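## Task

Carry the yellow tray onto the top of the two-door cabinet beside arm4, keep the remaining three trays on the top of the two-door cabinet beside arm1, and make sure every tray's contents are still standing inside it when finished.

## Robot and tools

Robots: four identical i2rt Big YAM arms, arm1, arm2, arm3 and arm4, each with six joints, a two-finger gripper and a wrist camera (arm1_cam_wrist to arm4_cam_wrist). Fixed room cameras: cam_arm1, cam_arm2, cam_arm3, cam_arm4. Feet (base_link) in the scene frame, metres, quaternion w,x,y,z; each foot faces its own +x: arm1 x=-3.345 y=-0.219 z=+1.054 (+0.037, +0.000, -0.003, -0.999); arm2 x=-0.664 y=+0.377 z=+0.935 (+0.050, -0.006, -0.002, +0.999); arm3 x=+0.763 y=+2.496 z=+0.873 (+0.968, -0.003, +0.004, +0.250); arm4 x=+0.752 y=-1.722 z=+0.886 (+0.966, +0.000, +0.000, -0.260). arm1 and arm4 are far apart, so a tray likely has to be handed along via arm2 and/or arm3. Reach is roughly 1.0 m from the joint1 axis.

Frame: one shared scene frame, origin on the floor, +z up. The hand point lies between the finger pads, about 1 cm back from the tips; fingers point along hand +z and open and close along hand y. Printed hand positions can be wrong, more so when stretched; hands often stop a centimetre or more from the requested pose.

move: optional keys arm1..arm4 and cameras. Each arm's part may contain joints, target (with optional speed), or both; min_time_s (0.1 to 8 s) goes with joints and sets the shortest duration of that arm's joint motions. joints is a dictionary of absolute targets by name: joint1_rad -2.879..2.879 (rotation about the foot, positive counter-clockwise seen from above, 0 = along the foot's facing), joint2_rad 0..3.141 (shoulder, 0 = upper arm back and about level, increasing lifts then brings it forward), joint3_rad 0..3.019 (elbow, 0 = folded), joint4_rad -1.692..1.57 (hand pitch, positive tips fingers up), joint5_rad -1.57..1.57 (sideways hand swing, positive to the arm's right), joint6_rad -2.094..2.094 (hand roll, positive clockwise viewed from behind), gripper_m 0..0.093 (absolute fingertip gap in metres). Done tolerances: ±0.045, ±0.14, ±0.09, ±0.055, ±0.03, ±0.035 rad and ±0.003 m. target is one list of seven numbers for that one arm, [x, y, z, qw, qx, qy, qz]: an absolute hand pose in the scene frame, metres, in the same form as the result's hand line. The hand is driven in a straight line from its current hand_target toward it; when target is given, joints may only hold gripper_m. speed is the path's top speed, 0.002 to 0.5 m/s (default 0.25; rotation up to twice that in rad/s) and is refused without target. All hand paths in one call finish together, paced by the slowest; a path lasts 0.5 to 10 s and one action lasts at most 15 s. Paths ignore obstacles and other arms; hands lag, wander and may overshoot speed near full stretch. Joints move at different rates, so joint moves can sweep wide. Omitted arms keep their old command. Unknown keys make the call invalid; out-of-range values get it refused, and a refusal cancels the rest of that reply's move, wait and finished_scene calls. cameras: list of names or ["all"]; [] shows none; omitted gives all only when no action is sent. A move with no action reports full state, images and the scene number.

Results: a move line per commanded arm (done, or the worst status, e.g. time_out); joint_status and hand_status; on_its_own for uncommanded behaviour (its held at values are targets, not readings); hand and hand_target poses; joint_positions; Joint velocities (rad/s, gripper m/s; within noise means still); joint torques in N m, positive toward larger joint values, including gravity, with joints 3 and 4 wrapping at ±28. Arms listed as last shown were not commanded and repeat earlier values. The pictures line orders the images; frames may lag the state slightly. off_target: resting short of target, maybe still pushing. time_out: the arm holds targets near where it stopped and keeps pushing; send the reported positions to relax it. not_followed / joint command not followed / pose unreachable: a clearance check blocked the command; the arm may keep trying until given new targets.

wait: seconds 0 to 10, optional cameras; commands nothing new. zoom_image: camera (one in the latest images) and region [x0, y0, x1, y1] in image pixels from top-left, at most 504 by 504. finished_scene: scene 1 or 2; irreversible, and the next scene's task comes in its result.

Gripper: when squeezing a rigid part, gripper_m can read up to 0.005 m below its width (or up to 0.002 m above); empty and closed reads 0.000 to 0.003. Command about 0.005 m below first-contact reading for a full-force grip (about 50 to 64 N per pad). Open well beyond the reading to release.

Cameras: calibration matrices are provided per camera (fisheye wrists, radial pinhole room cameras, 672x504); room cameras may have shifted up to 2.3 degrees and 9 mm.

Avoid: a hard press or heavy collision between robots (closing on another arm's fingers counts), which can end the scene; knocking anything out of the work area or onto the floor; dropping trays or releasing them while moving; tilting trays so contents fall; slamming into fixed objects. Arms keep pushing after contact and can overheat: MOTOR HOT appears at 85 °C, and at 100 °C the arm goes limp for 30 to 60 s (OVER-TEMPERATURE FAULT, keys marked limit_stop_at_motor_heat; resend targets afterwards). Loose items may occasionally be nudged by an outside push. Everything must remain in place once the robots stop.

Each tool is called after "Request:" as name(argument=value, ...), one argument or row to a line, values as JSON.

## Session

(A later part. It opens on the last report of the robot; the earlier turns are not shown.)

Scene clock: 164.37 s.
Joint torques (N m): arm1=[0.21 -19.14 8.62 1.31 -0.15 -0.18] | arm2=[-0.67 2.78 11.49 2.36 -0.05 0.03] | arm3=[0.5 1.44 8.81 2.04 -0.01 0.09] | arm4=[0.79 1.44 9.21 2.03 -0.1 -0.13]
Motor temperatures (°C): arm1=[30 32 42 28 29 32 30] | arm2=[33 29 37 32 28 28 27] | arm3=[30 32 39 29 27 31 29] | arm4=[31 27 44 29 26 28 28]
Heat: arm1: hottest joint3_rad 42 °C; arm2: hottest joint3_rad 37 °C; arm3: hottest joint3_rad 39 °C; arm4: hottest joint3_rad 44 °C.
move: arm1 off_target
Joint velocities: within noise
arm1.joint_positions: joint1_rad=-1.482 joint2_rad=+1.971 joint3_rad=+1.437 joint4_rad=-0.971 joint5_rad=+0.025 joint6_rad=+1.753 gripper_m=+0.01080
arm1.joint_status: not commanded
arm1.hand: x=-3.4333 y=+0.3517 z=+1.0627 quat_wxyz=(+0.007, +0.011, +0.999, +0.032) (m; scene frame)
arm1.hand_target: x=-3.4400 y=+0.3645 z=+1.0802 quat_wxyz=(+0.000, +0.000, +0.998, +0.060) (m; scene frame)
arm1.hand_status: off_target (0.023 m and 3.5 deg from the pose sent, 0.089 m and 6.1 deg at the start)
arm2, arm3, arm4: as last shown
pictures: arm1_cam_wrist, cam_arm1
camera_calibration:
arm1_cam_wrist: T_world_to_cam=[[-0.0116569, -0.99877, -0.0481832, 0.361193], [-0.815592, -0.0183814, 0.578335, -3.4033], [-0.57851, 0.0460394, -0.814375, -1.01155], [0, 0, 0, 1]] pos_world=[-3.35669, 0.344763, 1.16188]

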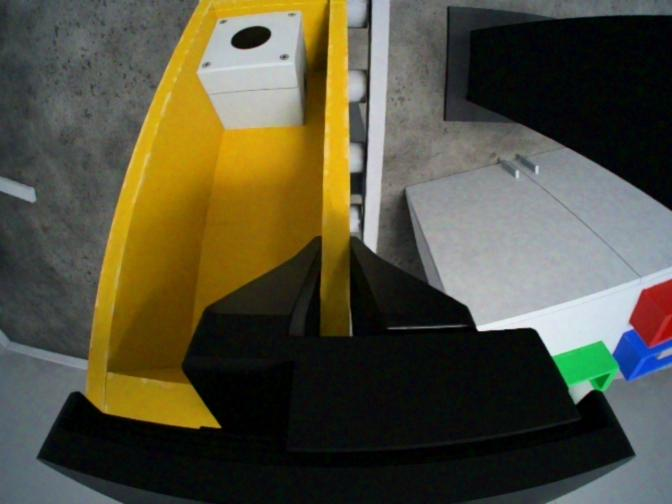

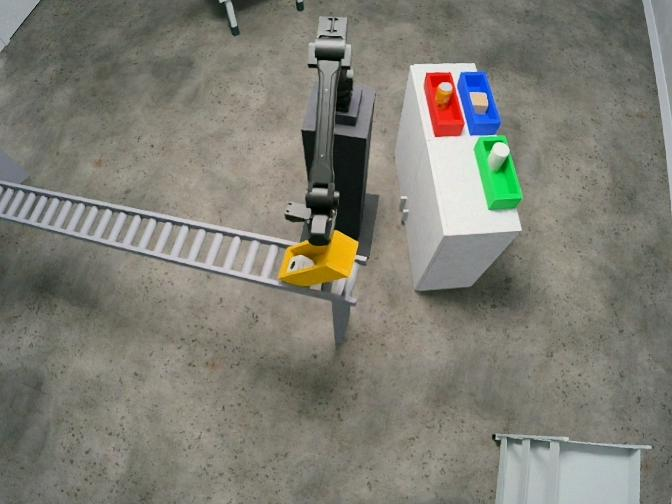

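Request:
move(
  arm1={"target":[-3.44,0.348,1.0,0,0,0.998,0.06],"speed":0.1},
  cameras=["arm1_cam_wrist","cam_arm1"],
)

Request:
zoom_image(
  camera="cam_arm1",
  region=[230, 180, 430, 350],
)

Scene clock: 173.37 s.
Joint torques (N m): arm1=[-1.79 -13.45 6.38 2.4 0.32 -0.18] | arm2=[-0.67 2.73 11.48 2.36 -0.05 0.02] | arm3=[0.5 1.44 8.83 2.06 -0.01 0.08] | arm4=[1.44 1.79 9.42 1.76 -0.12 -0.09]
Motor temperatures (°C): arm1=[30 32 42 28 28 32 30] | arm2=[33 29 38 32 28 28 27] | arm3=[30 32 39 29 27 31 29] | arm4=[31 27 44 29 26 28 28]
Heat: arm1: hottest joint3_rad 42 °C; arm2: hottest joint3_rad 38 °C; arm3: hottest joint3_rad 39 °C; arm4: hottest joint3_rad 44 °C.
move: arm1 off_target
Joint velocities: within noise
arm1.joint_positions: joint1_rad=-1.449 joint2_rad=+1.989 joint3_rad=+1.341 joint4_rad=-0.804 joint5_rad=+0.014 joint6_rad=+1.758 gripper_m=+0.01076
arm1.joint_status: not commanded
arm1.hand: x=-3.4526 y=+0.3425 z=+1.0236 quat_wxyz=(-0.004, -0.003, +0.998, +0.057) (m; scene frame)
arm1.hand_target: x=-3.4400 y=+0.3466 z=+1.0009 quat_wxyz=(+0.000, +0.000, +0.998, +0.060) (m; scene frame)
arm1.hand_status: off_target (0.027 m and 0.7 deg from the pose sent, 0.063 m and 3.5 deg at the start)
arm2, arm3, arm4: as last shown
pictures: arm1_cam_wrist, cam_arm1
camera_calibration:
arm1_cam_wrist: T_world_to_cam=[[0.0151872, -0.995078, -0.0979255, 0.492282], [-0.801968, -0.0706145, 0.593178, -3.34688], [-0.597173, 0.0695245, -0.799093, -1.14231], [0, 0, 0, 1]] pos_world=[-3.37373, 0.332939, 1.12069]

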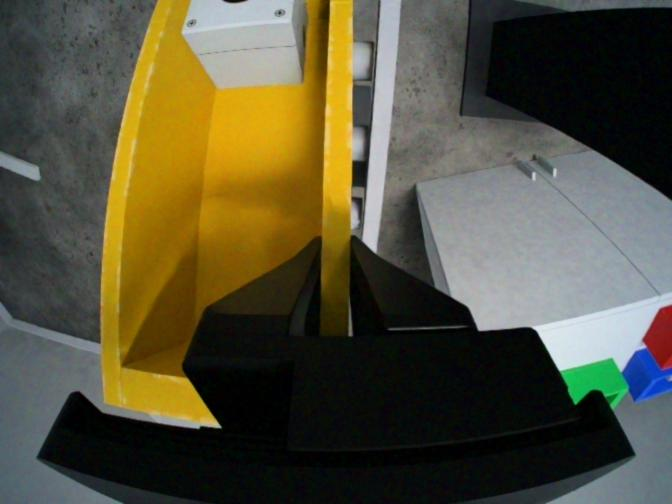

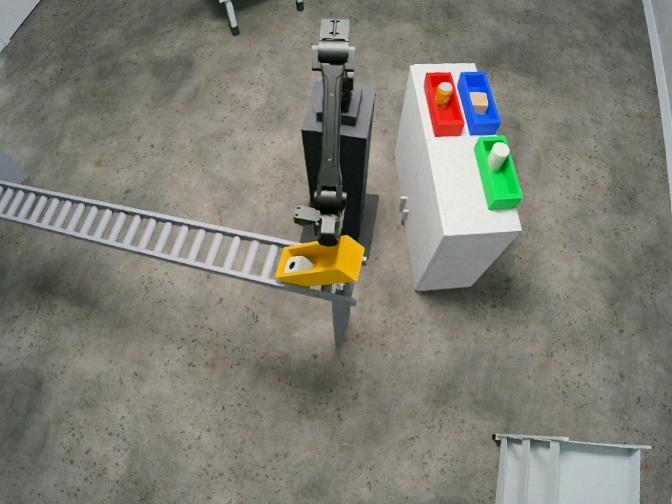

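Scaled by 2.520 from the camera's 672x504 image, which has a finer 960x720 frame.

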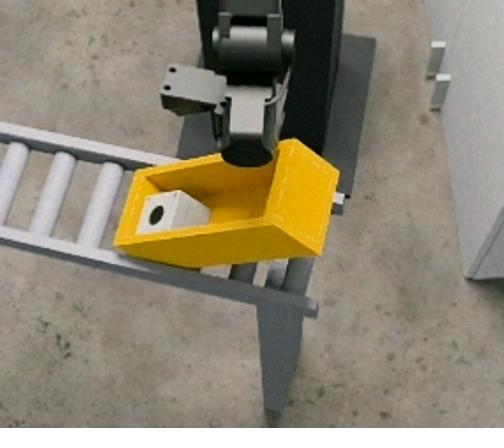

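Request:
move(
  arm1={"target":[-3.435,0.342,0.95,0,0,1,0.02],"speed":0.08},
  cameras=["arm1_cam_wrist","cam_arm1"],
)

Request:
zoom_image(
  camera="cam_arm1",
  region=[230, 180, 430, 350],
)

Scene clock: 182.73 s.
Joint torques (N m): arm1=[-5.01 -9.64 6.78 1.52 1.37 -0.3] | arm2=[-0.62 2.78 11.51 2.35 -0.05 0.03] | arm3=[0.56 1.61 8.79 2 0.01 0.09] | arm4=[0.62 0.97 9.46 1.92 -0.11 -0.16]
Motor temperatures (°C): arm1=[30 32 40 28 28 32 30] | arm2=[33 29 38 32 28 28 27] | arm3=[30 32 39 29 27 31 29] | arm4=[31 27 44 29 26 28 28]
Heat: arm1: hottest joint3_rad 40 °C; arm2: hottest joint3_rad 38 °C; arm3: hottest joint3_rad 39 °C; arm4: hottest joint3_rad 44 °C.
move: arm1 off_target
Joint velocities: within noise
arm1.joint_positions: joint1_rad=-1.416 joint2_rad=+2.037 joint3_rad=+1.352 joint4_rad=-0.780 joint5_rad=-0.031 joint6_rad=+1.761 gripper_m=+0.01076
arm1.joint_status: not commanded
arm1.hand: x=-3.4796 y=+0.3395 z=+1.0014 quat_wxyz=(-0.026, -0.020, +0.998, +0.046) (m; scene frame)
arm1.hand_target: x=-3.4365 y=+0.3358 z=+0.9541 quat_wxyz=(-0.001, +0.000, +1.000, +0.019) (m; scene frame)
arm1.hand_status: off_target (0.068 m and 4.8 deg from the pose sent, 0.076 m and 4.3 deg at the start)
arm2, arm3, arm4: as last shown
pictures: arm1_cam_wrist, cam_arm1
camera_calibration:
arm1_cam_wrist: T_world_to_cam=[[0.047431, -0.99594, -0.0765091, 0.578519], [-0.774176, -0.0850541, 0.62723, -3.288], [-0.631191, 0.0294814, -0.775067, -1.30478], [0, 0, 0, 1]] pos_world=[-3.39649, 0.334979, 1.09531]

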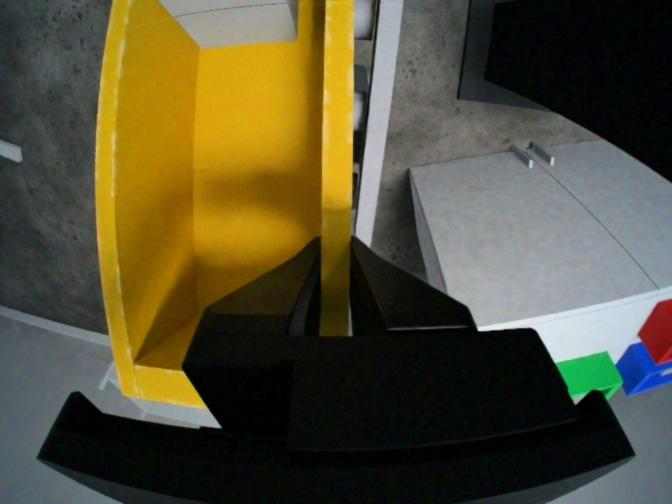

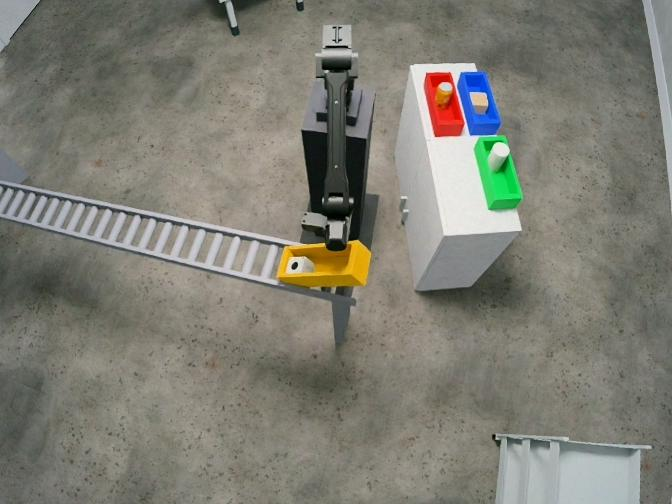

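Scaled by 2.520 from the camera's 672x504 image, which has a finer 960x720 frame.

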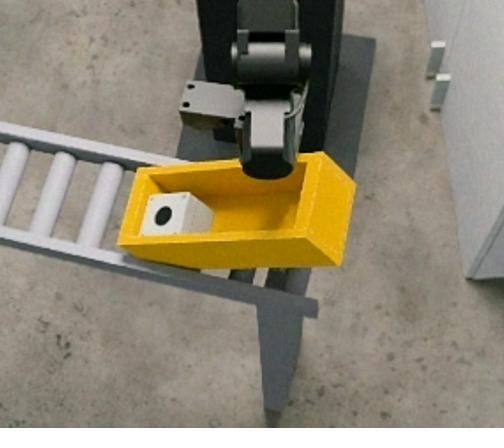

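Request:
move(
  arm1={"target":[-3.47,0.355,1.075,0,0,1,0.05],"speed":0.15},
)

Request:
move(
  arm1={"target":[-3.36,0.355,1.075,0,0,1,0.05],"speed":0.15},
)

Request:
move(
  arm1={"target":[-3.35,0.345,0.97,0,0,1,0.03],"speed":0.12},
  cameras=["arm1_cam_wrist","cam_arm1"],
)

Request:
zoom_image(
  camera="cam_arm1",
  region=[230, 180, 430, 350],
)

Scene clock: 192.17 s.
Joint torques (N m): arm1=[-0.03 -21.77 11.75 -0.36 0.23 0.33] | arm2=[-0.67 2.73 11.51 2.35 -0.05 0.03] | arm3=[0.62 1.55 8.84 2.06 0.01 0.09] | arm4=[1.44 1.32 9.32 1.78 -0.09 -0.13]
Motor temperatures (°C): arm1=[30 32 39 28 30 32 30] | arm2=[33 29 38 32 28 28 27] | arm3=[30 32 39 29 27 31 29] | arm4=[31 27 44 29 26 28 28]
Heat: arm1: hottest joint3_rad 39 °C; arm2: hottest joint3_rad 38 °C; arm3: hottest joint3_rad 39 °C; arm4: hottest joint3_rad 44 °C.
move: arm1 off_target
Joint velocities: within noise
arm1.joint_positions: joint1_rad=-1.425 joint2_rad=+2.005 joint3_rad=+1.386 joint4_rad=-0.932 joint5_rad=+0.016 joint6_rad=+1.763 gripper_m=+0.01075
arm1.joint_status: not commanded
arm1.hand: x=-3.4629 y=+0.3271 z=+1.0273 quat_wxyz=(+0.006, -0.013, +1.000, +0.009) (m; scene frame)
arm1.hand_target: x=-3.4695 y=+0.3528 z=+1.0750 quat_wxyz=(-0.001, +0.000, +0.999, +0.050) (m; scene frame)
arm1.hand_status: off_target (0.056 m and 5.0 deg from the pose sent, 0.076 m and 3.8 deg at the start)
arm2, arm3, arm4: as last shown
pictures: none

Scene clock: 193.77 s.
Joint torques (N m): arm1=[-3.31 -18.61 8.46 1.11 1.38 -0.43] | arm2=[-0.73 2.78 11.51 2.36 -0.05 0.02] | arm3=[0.44 1.61 8.81 1.96 0 0.09] | arm4=[0.85 0.79 9.42 1.91 -0.11 -0.07]
Motor temperatures (°C): arm1=[30 32 39 28 30 32 30] | arm2=[33 29 38 32 28 28 27] | arm3=[30 32 39 29 27 31 29] | arm4=[31 27 44 29 26 28 28]
Heat: arm1: hottest joint3_rad 39 °C; arm2: hottest joint3_rad 38 °C; arm3: hottest joint3_rad 39 °C; arm4: hottest joint3_rad 44 °C.
move: arm1 off_target
Joint velocities: within noise
arm1.joint_positions: joint1_rad=-1.574 joint2_rad=+1.946 joint3_rad=+1.386 joint4_rad=-0.958 joint5_rad=-0.031 joint6_rad=+1.639 gripper_m=+0.01074
arm1.joint_status: not commanded
arm1.hand: x=-3.3886 y=+0.3398 z=+1.0587 quat_wxyz=(-0.017, -0.001, +1.000, +0.022) (m; scene frame)
arm1.hand_target: x=-3.3603 y=+0.3538 z=+1.0752 quat_wxyz=(+0.001, +0.001, +0.999, +0.049) (m; scene frame)
arm1.hand_status: off_target (0.036 m and 3.7 deg from the pose sent, 0.117 m and 5.0 deg at the start)
arm2.joint_positions: joint1_rad=+0.276 joint2_rad=+0.604 joint3_rad=+1.429 joint4_rad=-1.155 joint5_rad=+0.102 joint6_rad=-0.663 gripper_m=+0.09396
arm2.joint_status: not commanded
arm2.hand: x=-0.9121 y=+0.3504 z=+1.5341 quat_wxyz=(-0.179, +0.757, +0.306, -0.548) (m; scene frame)
arm2.hand_target: x=-0.9083 y=+0.3511 z=+1.5437 quat_wxyz=(-0.181, +0.752, +0.303, -0.557) (m; scene frame)
arm2.hand_status: not commanded
arm3.joint_positions: joint1_rad=-0.181 joint2_rad=+0.624 joint3_rad=+1.365 joint4_rad=-1.296 joint5_rad=+0.077 joint6_rad=-0.729 gripper_m=+0.09396
arm3.joint_status: not commanded
arm3.hand: x=+1.0043 y=+2.5663 z=+1.4050 quat_wxyz=(-0.466, +0.426, -0.765, +0.132) (m; scene frame)
arm3.hand_target: x=+1.0021 y=+2.5656 z=+1.4154 quat_wxyz=(-0.475, +0.422, -0.760, +0.134) (m; scene frame)
arm3.hand_status: not commanded
arm4.joint_positions: joint1_rad=-0.152 joint2_rad=+0.644 joint3_rad=+1.428 joint4_rad=-1.488 joint5_rad=-0.198 joint6_rad=-0.129 gripper_m=+0.09396
arm4.joint_status: not commanded
arm4.hand: x=+0.9420 y=-1.8320 z=+1.4093 quat_wxyz=(-0.419, -0.205, -0.881, +0.081) (m; scene frame)
arm4.hand_target: x=+0.9408 y=-1.8309 z=+1.4217 quat_wxyz=(-0.431, -0.202, -0.875, +0.087) (m; scene frame)
arm4.hand_status: not commanded
pictures: none

Scene clock: 195.17 s.
Joint torques (N m): arm1=[-5.07 -6.83 4.51 4.14 2.34 -0.94] | arm2=[-0.67 2.73 11.48 2.36 -0.06 0.02] | arm3=[0.62 1.67 8.76 2.07 -0.01 0.09] | arm4=[1.44 1.26 9.57 1.7 -0.05 -0.14]
Motor temperatures (°C): arm1=[30 32 39 28 30 32 30] | arm2=[33 29 38 32 28 28 27] | arm3=[30 32 39 29 27 31 29] | arm4=[31 27 44 29 26 28 28]
Heat: arm1: hottest joint3_rad 39 °C; arm2: hottest joint3_rad 38 °C; arm3: hottest joint3_rad 39 °C; arm4: hottest joint3_rad 44 °C.
move: arm1 off_target
Joint velocities: within noise
arm1.joint_positions: joint1_rad=-1.566 joint2_rad=+1.947 joint3_rad=+1.344 joint4_rad=-0.873 joint5_rad=-0.062 joint6_rad=+1.668 gripper_m=+0.01131
arm1.joint_status: not commanded
arm1.hand: x=-3.3987 y=+0.3407 z=+1.0460 quat_wxyz=(-0.035, +0.008, +0.998, +0.042) (m; scene frame)
arm1.hand_target: x=-3.3528 y=+0.3333 z=+0.9782 quat_wxyz=(-0.002, +0.001, +1.000, +0.024) (m; scene frame)
arm1.hand_status: off_target (0.090 m and 4.3 deg from the pose sent, 0.097 m and 2.2 deg at the start)
arm2, arm3, arm4: as last shown
pictures: arm1_cam_wrist, cam_arm1
camera_calibration:
arm1_cam_wrist: T_world_to_cam=[[-0.00897993, -0.997718, -0.0669198, 0.37824], [-0.764371, -0.0362988, 0.643755, -3.25393], [-0.644715, 0.0569324, -0.7623, -1.28792], [0, 0, 0, 1]] pos_world=[-3.31415, 0.332588, 1.13826]

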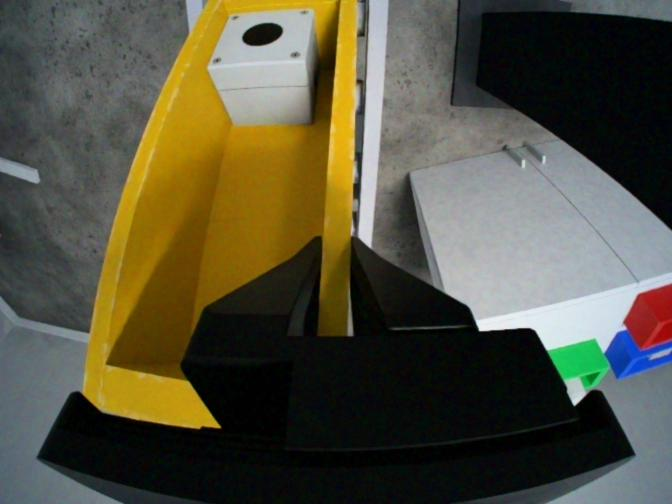

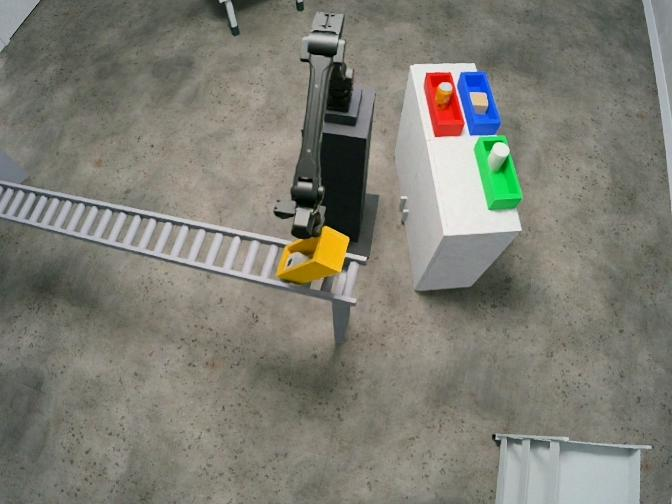

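Scaled by 2.520 from the camera's 672x504 image, which has a finer 960x720 frame.

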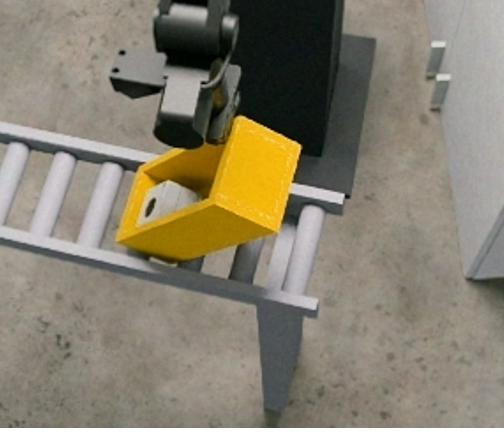

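Request:
move(
  arm1={"target":[-3.40,0.365,1.17,0,0,1,0.05],"speed":0.2},
)

Request:
move(
  arm1={"target":[-3.38,0.365,1.17,0.23,0,0.972,0.05],"speed":0.25},
)

Request:
move(
  arm1={"target":[-3.38,0.355,1.08,0.23,0,0.972,0.05],"speed":0.15},
  cameras=["arm1_cam_wrist","cam_arm1"],
)

Request:
zoom_image(
  camera="cam_arm1",
  region=[230, 180, 430, 350],
)

Scene clock: 206.33 s.
Joint torques (N m): arm1=[0.26 -20.72 14.71 0.28 0.32 0.2] | arm2=[-0.67 2.78 11.49 2.36 -0.05 0.03] | arm3=[0.62 1.49 8.84 2.04 0 0.09] | arm4=[0.15 1.79 9.58 1.7 -0.11 -0.11]
Motor temperatures (°C): arm1=[30 31 38 28 33 32 30] | arm2=[33 29 38 32 28 28 27] | arm3=[30 32 39 29 27 31 29] | arm4=[31 27 44 29 26 28 28]
Heat: arm1: hottest joint3_rad 38 °C; arm2: hottest joint3_rad 38 °C; arm3: hottest joint3_rad 39 °C; arm4: hottest joint3_rad 44 °C.
move: arm1 off_target
Joint velocities: within noise
arm1.joint_positions: joint1_rad=-1.553 joint2_rad=+1.891 joint3_rad=+1.468 joint4_rad=-1.168 joint5_rad=+0.001 joint6_rad=+1.651 gripper_m=+0.01073
arm1.joint_status: not commanded
arm1.hand: x=-3.3939 y=+0.3281 z=+1.1153 quat_wxyz=(+0.001, -0.005, +1.000, -0.013) (m; scene frame)
arm1.hand_target: x=-3.3996 y=+0.3603 z=+1.1709 quat_wxyz=(-0.001, +0.000, +0.999, +0.050) (m; scene frame)
arm1.hand_status: off_target (0.066 m and 7.2 deg from the pose sent, 0.126 m and 4.2 deg at the start)
arm2, arm3, arm4: as last shown
pictures: none

Scene clock: 208.00 s.
Joint torques (N m): arm1=[-0.38 -19.08 14.48 0.1 1.33 0.36] | arm2=[-0.67 2.73 11.48 2.35 -0.05 0.02] | arm3=[0.44 1.73 8.8 2.07 0 0.09] | arm4=[0.32 2.14 9.33 1.8 -0.09 -0.1]
Motor temperatures (°C): arm1=[30 32 39 28 33 32 30] | arm2=[33 29 38 32 28 28 27] | arm3=[30 32 39 29 27 31 29] | arm4=[31 27 44 29 26 28 28]
Heat: arm1: hottest joint3_rad 39 °C; arm2: hottest joint3_rad 38 °C; arm3: hottest joint3_rad 39 °C; arm4: hottest joint3_rad 44 °C.
move: arm1 off_target
Joint velocities: within noise
arm1.joint_positions: joint1_rad=-1.453 joint2_rad=+1.925 joint3_rad=+1.503 joint4_rad=-1.233 joint5_rad=+0.447 joint6_rad=+1.735 gripper_m=+0.01073
arm1.joint_status: not commanded
arm1.hand: x=-3.3743 y=+0.3321 z=+1.1273 quat_wxyz=(+0.225, -0.023, +0.974, -0.004) (m; scene frame)
arm1.hand_target: x=-3.3797 y=+0.3613 z=+1.1710 quat_wxyz=(+0.229, +0.000, +0.972, +0.051) (m; scene frame)
arm1.hand_status: off_target (0.054 m and 6.7 deg from the pose sent, 0.067 m and 27.5 deg at the start)
arm2, arm3, arm4: as last shown
pictures: none

Scene clock: 209.43 s.
Joint torques (N m): arm1=[0.32 -20.78 8.55 0.79 1.31 0.35] | arm2=[-0.73 2.78 11.49 2.36 -0.05 0.02] | arm3=[0.44 1.49 8.8 2.02 0 0.1] | arm4=[1.38 1.2 9.29 1.83 -0.15 -0.11]
Motor temperatures (°C): arm1=[30 32 39 28 33 32 30] | arm2=[33 29 38 32 28 28 27] | arm3=[30 32 39 29 27 31 29] | arm4=[31 27 44 29 26 28 28]
Heat: arm1: hottest joint3_rad 39 °C; arm2: hottest joint3_rad 38 °C; arm3: hottest joint3_rad 39 °C; arm4: hottest joint3_rad 44 °C.
move: arm1 off_target
Joint velocities: within noise
arm1.joint_positions: joint1_rad=-1.451 joint2_rad=+2.021 joint3_rad=+1.436 joint4_rad=-1.042 joint5_rad=+0.449 joint6_rad=+1.740 gripper_m=+0.01073
arm1.joint_status: not commanded
arm1.hand: x=-3.3766 y=+0.3390 z=+1.0521 quat_wxyz=(+0.223, -0.018, +0.974, +0.011) (m; scene frame)
arm1.hand_target: x=-3.3799 y=+0.3541 z=+1.0801 quat_wxyz=(+0.229, +0.000, +0.972, +0.050) (m; scene frame)
arm1.hand_status: off_target (0.032 m and 5.0 deg from the pose sent, 0.053 m and 6.7 deg at the start)
arm2, arm3, arm4: as last shown
pictures: arm1_cam_wrist, cam_arm1
camera_calibration:
arm1_cam_wrist: T_world_to_cam=[[0.0420385, -0.999098, 0.00598427, 0.473083], [-0.983032, -0.0402906, 0.178956, -3.48889], [-0.178553, -0.0134058, -0.983839, 0.562125], [0, 0, 0, 1]] pos_world=[-3.34921, 0.339623, 1.17457]

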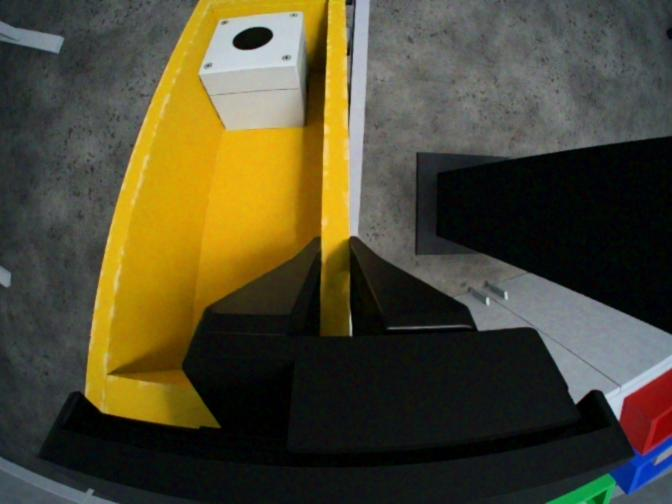

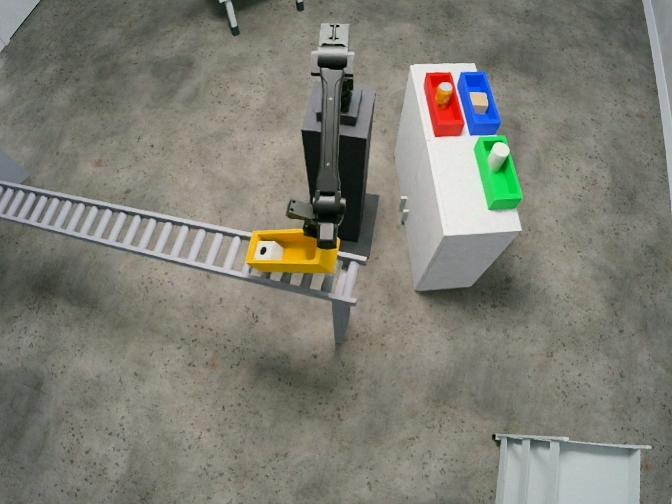

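Scaled by 2.520 from the camera's 672x504 image, which has a finer 960x720 frame.

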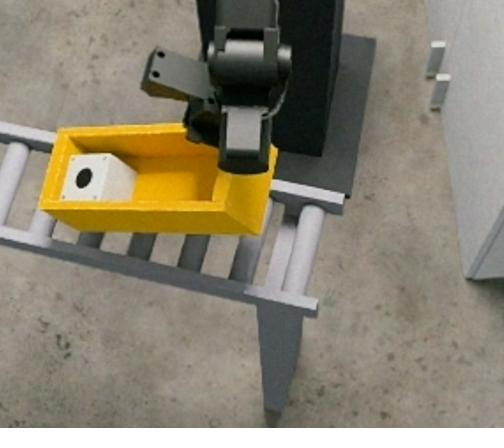

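Request:
move(
  arm1={"target":[-3.385,0.345,1.0,0.23,0,0.972,0.03],"speed":0.12},
  cameras=["arm1_cam_wrist","cam_arm1"],
)

Request:
zoom_image(
  camera="cam_arm1",
  region=[230, 180, 430, 350],
)

Scene clock: 220.10 s.
Joint torques (N m): arm1=[0.62 -18.08 6.94 0.91 0.13 -0.05] | arm2=[-0.67 2.78 11.49 2.36 -0.05 0.03] | arm3=[0.38 1.44 8.8 2 -0.01 0.09] | arm4=[0.5 1.26 9.32 1.84 -0.15 -0.08]
Motor temperatures (°C): arm1=[30 32 38 28 32 32 30] | arm2=[33 29 38 32 28 28 27] | arm3=[30 32 39 29 27 31 29] | arm4=[31 27 45 29 26 28 28]
Heat: arm1: hottest joint3_rad 38 °C; arm2: hottest joint3_rad 38 °C; arm3: hottest joint3_rad 39 °C; arm4: hottest joint3_rad 45 °C.
move: arm1 off_target
Joint velocities: within noise
arm1.joint_positions: joint1_rad=-1.444 joint2_rad=+2.111 joint3_rad=+1.411 joint4_rad=-0.931 joint5_rad=+0.472 joint6_rad=+1.796 gripper_m=+0.01073
arm1.joint_status: not commanded
arm1.hand: x=-3.3766 y=+0.3389 z=+0.9974 quat_wxyz=(+0.234, +0.005, +0.972, +0.018) (m; scene frame)
arm1.hand_target: x=-3.3850 y=+0.3449 z=+1.0001 quat_wxyz=(+0.230, +0.000, +0.973, +0.030) (m; scene frame)
arm1.hand_status: off_target (0.011 m and 1.6 deg from the pose sent, 0.053 m and 3.2 deg at the start)
arm2, arm3, arm4: as last shown
pictures: arm1_cam_wrist, cam_arm1
camera_calibration:
arm1_cam_wrist: T_world_to_cam=[[0.000253784, -0.99983, -0.0184105, 0.35687], [-0.987624, -0.00313808, 0.156808, -3.48522], [-0.156839, 0.0181428, -0.987458, 0.574555], [0, 0, 0, 1]] pos_world=[-3.35207, 0.335448, 1.12043]

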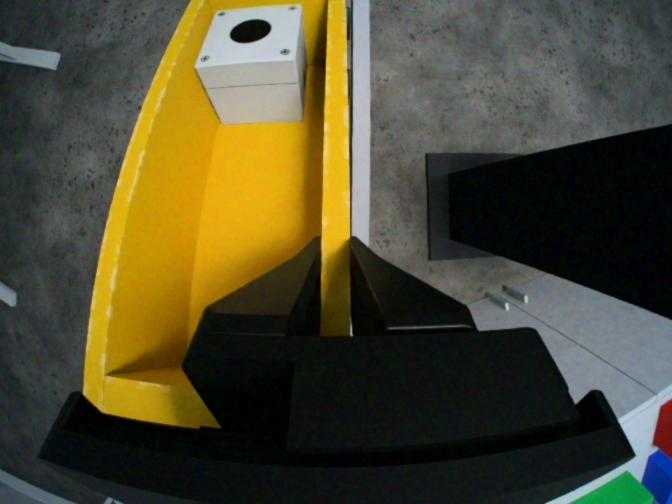

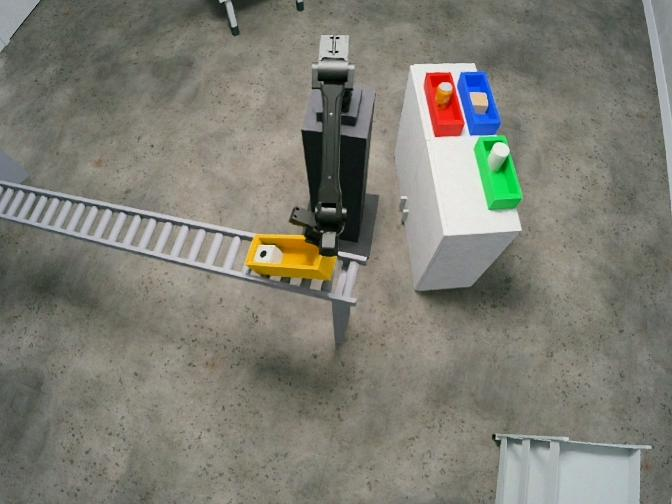

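Scaled by 2.520 from the camera's 672x504 image, which has a finer 960x720 frame.

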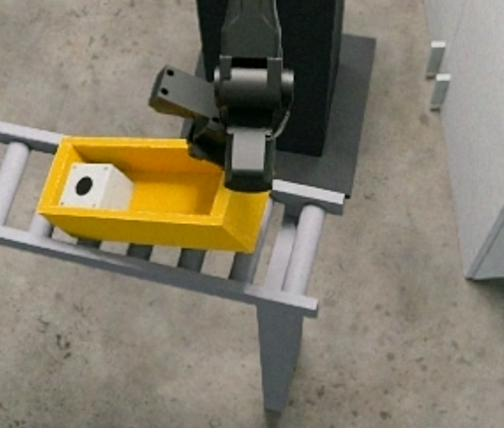

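Good. Continue down with slight yaw.

Request:
move(
  arm1={"target":[-3.385,0.345,0.945,0.23,0.01,0.972,0.02],"speed":0.08},
  cameras=["arm1_cam_wrist","cam_arm1"],
)

Request:
zoom_image(
  camera="cam_arm1",
  region=[230, 180, 430, 350],
)

Scene clock: 227.17 s.
Joint torques (N m): arm1=[0.44 -17.2 7.69 0.58 -0.1 0.16] | arm2=[-0.67 2.78 11.51 2.36 -0.06 0.02] | arm3=[0.56 1.49 8.85 2.02 0.01 0.09] | arm4=[0.44 1.67 9.5 1.8 -0.16 -0.1]
Motor temperatures (°C): arm1=[30 32 38 28 31 32 30] | arm2=[33 29 38 32 28 28 27] | arm3=[30 32 39 29 27 31 29] | arm4=[31 27 45 29 26 28 28]
Heat: arm1: hottest joint3_rad 38 °C; arm2: hottest joint3_rad 38 °C; arm3: hottest joint3_rad 39 °C; arm4: hottest joint3_rad 45 °C.
move: arm1 off_target
Joint velocities: within noise
arm1.joint_positions: joint1_rad=-1.444 joint2_rad=+2.204 joint3_rad=+1.411 joint4_rad=-0.855 joint5_rad=+0.473 joint6_rad=+1.803 gripper_m=+0.01073
arm1.joint_status: not commanded
arm1.hand: x=-3.3760 y=+0.3365 z=+0.9467 quat_wxyz=(+0.236, +0.006, +0.972, +0.011) (m; scene frame)
arm1.hand_target: x=-3.3850 y=+0.3448 z=+0.9452 quat_wxyz=(+0.230, +0.010, +0.973, +0.020) (m; scene frame)
arm1.hand_status: off_target (0.012 m and 1.4 deg from the pose sent, 0.053 m and 0.8 deg at the start)
arm2, arm3, arm4: as last shown
pictures: arm1_cam_wrist, cam_arm1
camera_calibration:
arm1_cam_wrist: T_world_to_cam=[[-0.00570147, -0.999972, -0.00493804, 0.320702], [-0.988235, 0.00487968, 0.152864, -3.4777], [-0.152836, 0.00575149, -0.988235, 0.543013], [0, 0, 0, 1]] pos_world=[-3.35196, 0.33454, 1.06982]

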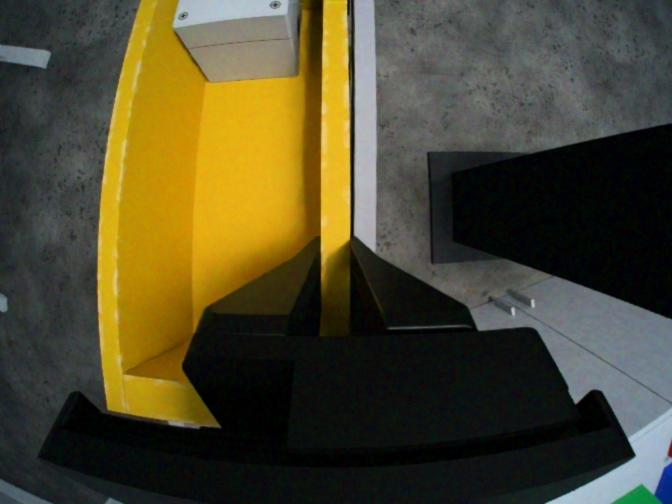

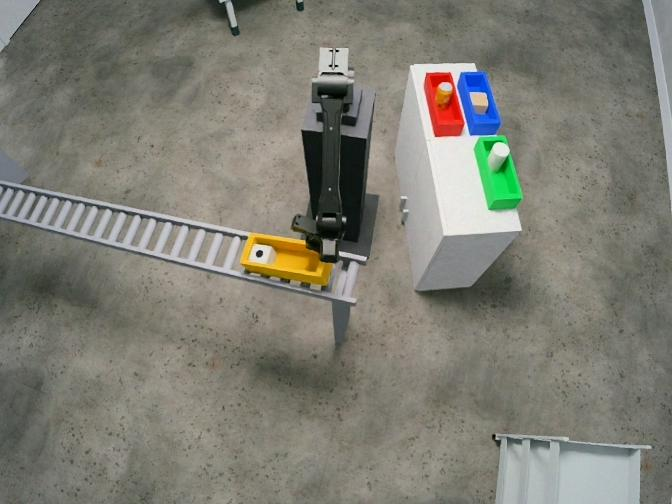

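Scaled by 2.520 from the camera's 672x504 image, which has a finer 960x720 frame.

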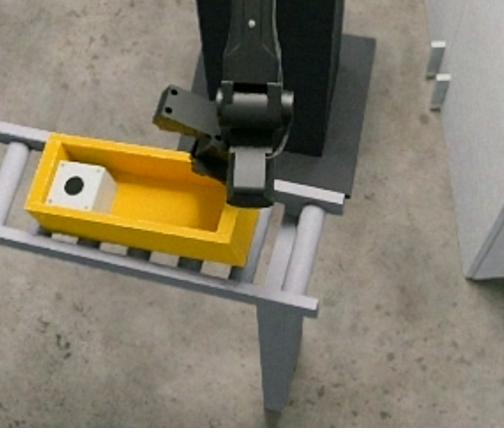

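Request:
move(
  arm1={"target":[-3.385,0.36,0.925,0.215,0.01,0.976,0.02],"speed":0.08},
)

Request:
move(
  arm1={"target":[-3.38,0.36,0.9,0.2,0.01,0.98,0.02],"speed":0.08},
  cameras=["arm1_cam_wrist","cam_arm1"],
)

Request:
zoom_image(
  camera="cam_arm1",
  region=[230, 180, 430, 350],
)

Scene clock: 233.73 s.
Joint torques (N m): arm1=[-0.32 -16.91 9.44 0.64 -0.29 -0.09] | arm2=[-0.73 2.73 11.51 2.36 -0.05 0.03] | arm3=[0.38 1.67 8.85 2.03 0 0.09] | arm4=[0.97 1.44 9.42 1.76 -0.12 -0.11]
Motor temperatures (°C): arm1=[30 32 38 28 30 32 30] | arm2=[33 29 38 32 28 28 27] | arm3=[30 32 39 29 27 31 29] | arm4=[31 27 45 29 26 28 28]
Heat: arm1: hottest joint3_rad 38 °C; arm2: hottest joint3_rad 38 °C; arm3: hottest joint3_rad 39 °C; arm4: hottest joint3_rad 45 °C.
move: arm1 off_target
Joint velocities: within noise
arm1.joint_positions: joint1_rad=-1.447 joint2_rad=+2.251 joint3_rad=+1.437 joint4_rad=-0.837 joint5_rad=+0.448 joint6_rad=+1.806 gripper_m=+0.01073
arm1.joint_status: not commanded
arm1.hand: x=-3.3794 y=+0.3410 z=+0.9259 quat_wxyz=(+0.225, +0.009, +0.974, +0.007) (m; scene frame)
arm1.hand_target: x=-3.3850 y=+0.3593 z=+0.9256 quat_wxyz=(+0.215, +0.010, +0.976, +0.020) (m; scene frame)
arm1.hand_status: off_target (0.020 m and 1.9 deg from the pose sent, 0.033 m and 2.8 deg at the start)
arm2, arm3, arm4: as last shown
pictures: none

Scene clock: 234.77 s.
Joint torques (N m): arm1=[-0.03 -13.8 8.7 1.92 -0.82 -0.27] | arm2=[-0.67 2.73 11.49 2.36 -0.05 0.02] | arm3=[0.44 1.73 8.77 2.04 0.02 0.08] | arm4=[0.38 1.26 9.5 1.76 -0.1 -0.15]
Motor temperatures (°C): arm1=[30 32 38 28 30 32 30] | arm2=[33 29 38 32 28 28 27] | arm3=[30 32 39 29 27 31 29] | arm4=[31 27 45 29 26 28 28]
Heat: arm1: hottest joint3_rad 38 °C; arm2: hottest joint3_rad 38 °C; arm3: hottest joint3_rad 39 °C; arm4: hottest joint3_rad 45 °C.
move: arm1 off_target
Joint velocities: within noise
arm1.joint_positions: joint1_rad=-1.468 joint2_rad=+2.251 joint3_rad=+1.437 joint4_rad=-0.815 joint5_rad=+0.432 joint6_rad=+1.802 gripper_m=+0.01072
arm1.joint_status: not commanded
arm1.hand: x=-3.3710 y=+0.3461 z=+0.9244 quat_wxyz=(+0.215, +0.020, +0.976, +0.013) (m; scene frame)
arm1.hand_target: x=-3.3798 y=+0.3582 z=+0.9013 quat_wxyz=(+0.200, +0.010, +0.980, +0.020) (m; scene frame)
arm1.hand_status: off_target (0.029 m and 2.3 deg from the pose sent, 0.032 m and 3.3 deg at the start)
arm2.joint_positions: joint1_rad=+0.276 joint2_rad=+0.604 joint3_rad=+1.429 joint4_rad=-1.155 joint5_rad=+0.102 joint6_rad=-0.663 gripper_m=+0.09396
arm2.joint_status: not commanded
arm2.hand: x=-0.9121 y=+0.3504 z=+1.5341 quat_wxyz=(-0.179, +0.757, +0.306, -0.548) (m; scene frame)
arm2.hand_target: x=-0.9083 y=+0.3511 z=+1.5437 quat_wxyz=(-0.181, +0.752, +0.303, -0.557) (m; scene frame)
arm2.hand_status: not commanded
arm3.joint_positions: joint1_rad=-0.181 joint2_rad=+0.624 joint3_rad=+1.365 joint4_rad=-1.296 joint5_rad=+0.077 joint6_rad=-0.729 gripper_m=+0.09396
arm3.joint_status: not commanded
arm3.hand: x=+1.0043 y=+2.5663 z=+1.4050 quat_wxyz=(-0.466, +0.426, -0.765, +0.132) (m; scene frame)
arm3.hand_target: x=+1.0021 y=+2.5656 z=+1.4154 quat_wxyz=(-0.475, +0.422, -0.760, +0.134) (m; scene frame)
arm3.hand_status: not commanded
arm4.joint_positions: joint1_rad=-0.152 joint2_rad=+0.644 joint3_rad=+1.428 joint4_rad=-1.488 joint5_rad=-0.198 joint6_rad=-0.129 gripper_m=+0.09396
arm4.joint_status: not commanded
arm4.hand: x=+0.9420 y=-1.8320 z=+1.4093 quat_wxyz=(-0.419, -0.205, -0.881, +0.081) (m; scene frame)
arm4.hand_target: x=+0.9408 y=-1.8309 z=+1.4217 quat_wxyz=(-0.431, -0.202, -0.875, +0.087) (m; scene frame)
arm4.hand_status: not commanded
pictures: arm1_cam_wrist, cam_arm1
camera_calibration:
arm1_cam_wrist: T_world_to_cam=[[-0.0321143, -0.999379, -0.0145022, 0.249738], [-0.980244, 0.0286595, 0.195703, -3.49029], [-0.195166, 0.0205005, -0.980556, 0.366807], [0, 0, 0, 1]] pos_world=[-3.34173, 0.342093, 1.04636]

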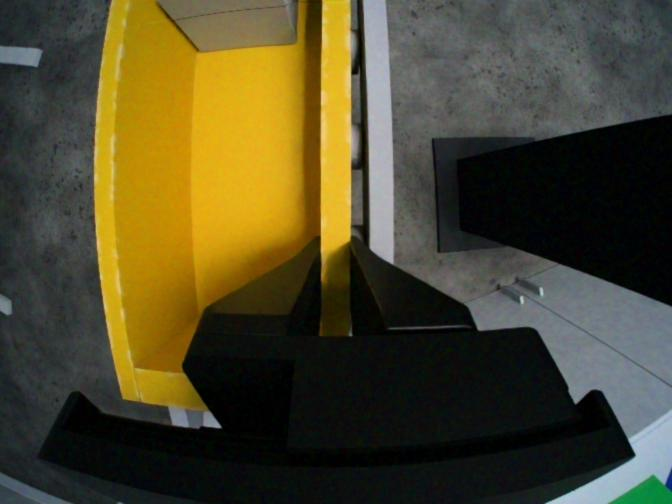

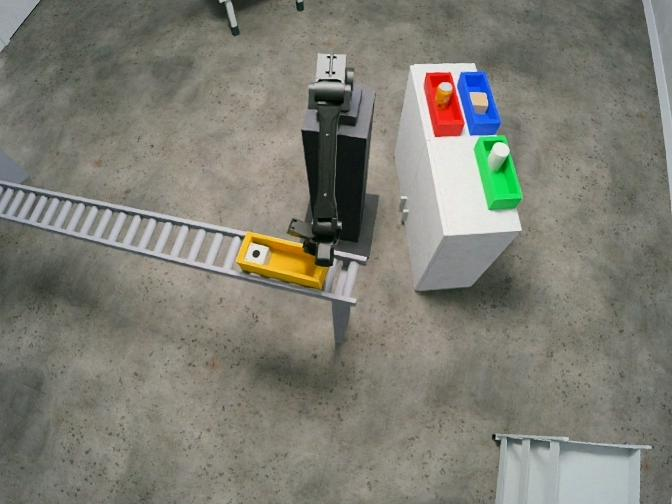

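Scaled by 2.520 from the camera's 672x504 image, which has a finer 960x720 frame.

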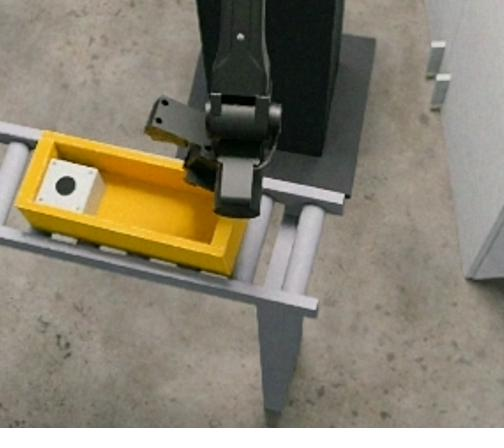

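Request:
move(
  arm1={"joints":{"gripper_m":0.045}},
)

Request:
move(
  arm1={"target":[-3.37,0.355,1.1,0.2,0.01,0.98,0.02],"speed":0.15},
  cameras=["cam_arm1","cam_arm2"],
)

Request:
zoom_image(
  camera="cam_arm1",
  region=[0, 100, 400, 350],
)

Request:
wait(
  seconds=1,
  cameras=["cam_arm1","cam_arm2"],
)

Scene clock: 245.33 s.
Joint torques (N m): arm1=[0.21 -18.02 8.12 0.66 0.1 -0.2] | arm2=[-0.67 2.73 11.48 2.35 -0.05 0.02] | arm3=[0.5 1.61 8.83 2 -0.01 0.1] | arm4=[0.97 1.73 9.5 1.95 -0.15 -0.12]
Motor temperatures (°C): arm1=[30 32 38 28 30 32 30] | arm2=[33 29 39 31 28 28 27] | arm3=[30 32 39 29 27 31 29] | arm4=[31 27 45 29 26 28 28]
Heat: arm1: hottest joint3_rad 38 °C; arm2: hottest joint3_rad 39 °C; arm3: hottest joint3_rad 39 °C; arm4: hottest joint3_rad 45 °C.
move: arm1 done
Joint velocities: within noise
arm1.joint_positions: joint1_rad=-1.470 joint2_rad=+2.296 joint3_rad=+1.440 joint4_rad=-0.779 joint5_rad=+0.408 joint6_rad=+1.796 gripper_m=+0.04491
arm1.joint_status: all done
arm1.hand: x=-3.3733 y=+0.3433 z=+0.8985 quat_wxyz=(+0.205, +0.018, +0.979, +0.007) (m; scene frame)
arm1.hand_target: x=-3.3798 y=+0.3583 z=+0.9013 quat_wxyz=(+0.200, +0.010, +0.980, +0.020) (m; scene frame)
arm1.hand_status: not commanded
arm2, arm3, arm4: as last shown
pictures: none

Scene clock: 247.43 s.
Joint torques (N m): arm1=[-0.91 -18.49 11.17 -0.12 0.14 -0.19] | arm2=[-0.73 2.84 11.49 2.33 -0.05 0.03] | arm3=[0.44 1.61 8.83 2.03 0.01 0.08] | arm4=[0.56 2.08 9.44 1.98 -0.16 -0.12]
Motor temperatures (°C): arm1=[30 32 38 28 30 32 30] | arm2=[33 29 39 31 28 28 27] | arm3=[30 32 39 29 27 31 29] | arm4=[31 27 45 29 26 28 28]
Heat: arm1: hottest joint3_rad 38 °C; arm2: hottest joint3_rad 39 °C; arm3: hottest joint3_rad 39 °C; arm4: hottest joint3_rad 45 °C.
move: arm1 off_target
Joint velocities: within noise
arm1.joint_positions: joint1_rad=-1.472 joint2_rad=+1.987 joint3_rad=+1.468 joint4_rad=-1.129 joint5_rad=+0.408 joint6_rad=+1.779 gripper_m=+0.04495
arm1.joint_status: not commanded
arm1.hand: x=-3.3707 y=+0.3357 z=+1.0782 quat_wxyz=(+0.206, +0.009, +0.979, -0.002) (m; scene frame)
arm1.hand_target: x=-3.3698 y=+0.3540 z=+1.1004 quat_wxyz=(+0.200, +0.010, +0.980, +0.020) (m; scene frame)
arm1.hand_status: off_target (0.029 m and 2.6 deg from the pose sent, 0.202 m and 1.9 deg at the start)
arm2, arm3, arm4: as last shown
pictures: cam_arm1, cam_arm2

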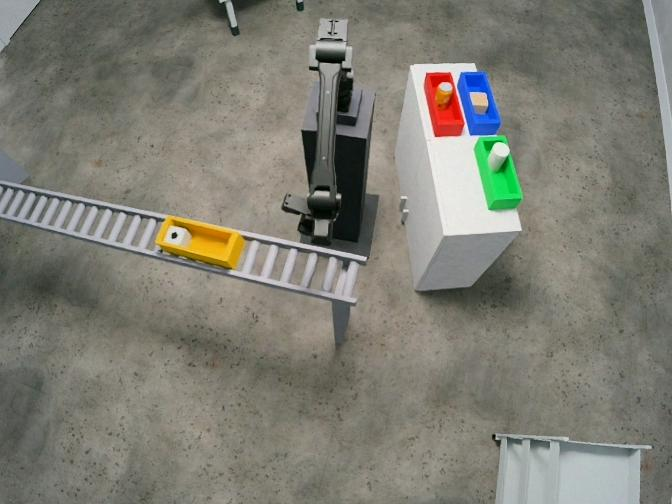

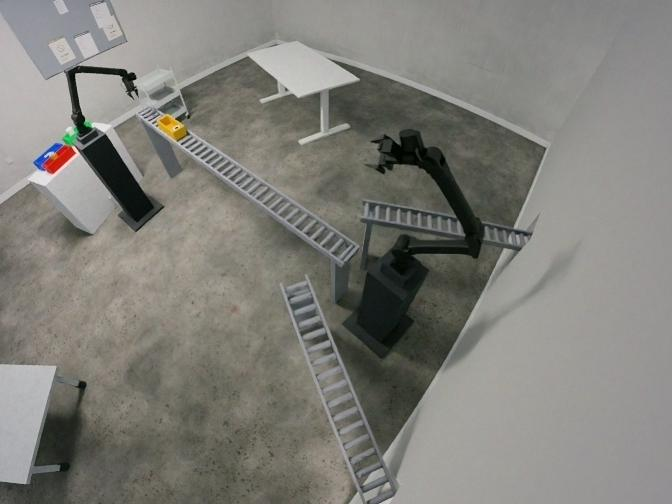

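Scaled by 1.260 from the camera's 672x504 image, which has a finer 960x720 frame.

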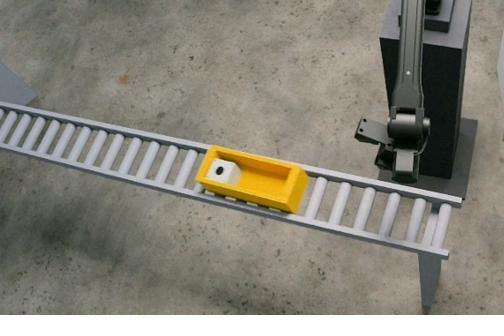

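Scene clock: 248.43 s.
Joint torques (N m): arm1=[-0.91 -18.49 11.18 0.08 0.13 -0.19] | arm2=[-0.73 2.78 11.48 2.35 -0.05 0.02] | arm3=[0.5 1.61 8.79 2.02 -0.01 0.08] | arm4=[1.2 1.9 9.5 1.85 -0.15 -0.13]
Motor temperatures (°C): arm1=[30 32 38 28 30 32 30] | arm2=[33 29 39 31 28 28 26] | arm3=[30 32 39 29 27 31 29] | arm4=[31 27 45 29 26 28 28]
Heat: arm1: hottest joint3_rad 38 °C; arm2: hottest joint3_rad 39 °C; arm3: hottest joint3_rad 39 °C; arm4: hottest joint3_rad 45 °C.
Joint velocities: within noise
arm1.joint_positions: joint1_rad=-1.472 joint2_rad=+1.987 joint3_rad=+1.468 joint4_rad=-1.129 joint5_rad=+0.408 joint6_rad=+1.779 gripper_m=+0.04495
arm1.joint_status: not commanded
arm1.hand: x=-3.3707 y=+0.3357 z=+1.0782 quat_wxyz=(+0.206, +0.009, +0.979, -0.002) (m; scene frame)
arm1.hand_target: x=-3.3698 y=+0.3540 z=+1.1004 quat_wxyz=(+0.200, +0.010, +0.980, +0.020) (m; scene frame)
arm1.hand_status: off_target (0.029 m and 2.6 deg from the pose sent, 0.202 m and 1.9 deg at the start)
arm2.joint_positions: joint1_rad=+0.276 joint2_rad=+0.604 joint3_rad=+1.429 joint4_rad=-1.155 joint5_rad=+0.102 joint6_rad=-0.663 gripper_m=+0.09396
arm2.joint_status: not commanded
arm2.hand: x=-0.9121 y=+0.3504 z=+1.5341 quat_wxyz=(-0.179, +0.757, +0.306, -0.548) (m; scene frame)
arm2.hand_target: x=-0.9083 y=+0.3511 z=+1.5437 quat_wxyz=(-0.181, +0.752, +0.303, -0.557) (m; scene frame)
arm2.hand_status: not commanded
arm3.joint_positions: joint1_rad=-0.181 joint2_rad=+0.624 joint3_rad=+1.365 joint4_rad=-1.296 joint5_rad=+0.077 joint6_rad=-0.729 gripper_m=+0.09396
arm3.joint_status: not commanded
arm3.hand: x=+1.0043 y=+2.5663 z=+1.4050 quat_wxyz=(-0.466, +0.426, -0.765, +0.132) (m; scene frame)
arm3.hand_target: x=+1.0021 y=+2.5656 z=+1.4154 quat_wxyz=(-0.475, +0.422, -0.760, +0.134) (m; scene frame)
arm3.hand_status: not commanded
arm4.joint_positions: joint1_rad=-0.152 joint2_rad=+0.644 joint3_rad=+1.428 joint4_rad=-1.488 joint5_rad=-0.198 joint6_rad=-0.129 gripper_m=+0.09396
arm4.joint_status: not commanded
arm4.hand: x=+0.9420 y=-1.8320 z=+1.4093 quat_wxyz=(-0.419, -0.205, -0.881, +0.081) (m; scene frame)
arm4.hand_target: x=+0.9408 y=-1.8309 z=+1.4217 quat_wxyz=(-0.431, -0.202, -0.875, +0.087) (m; scene frame)
arm4.hand_status: not commanded
wait: 1.00 s; at rest by 0.27 s
pictures: cam_arm1, cam_arm2

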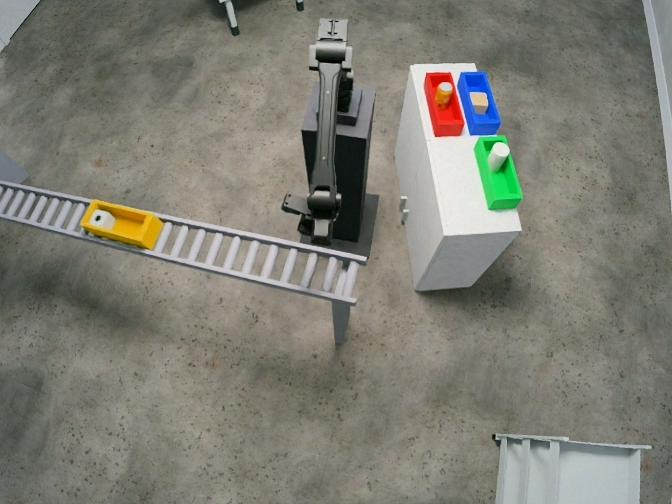

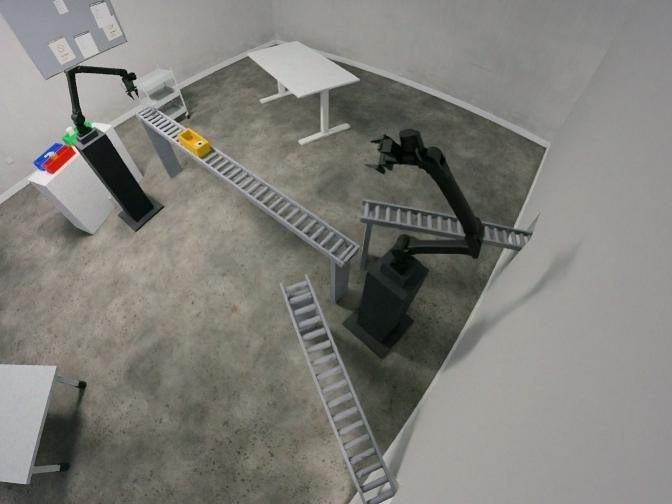

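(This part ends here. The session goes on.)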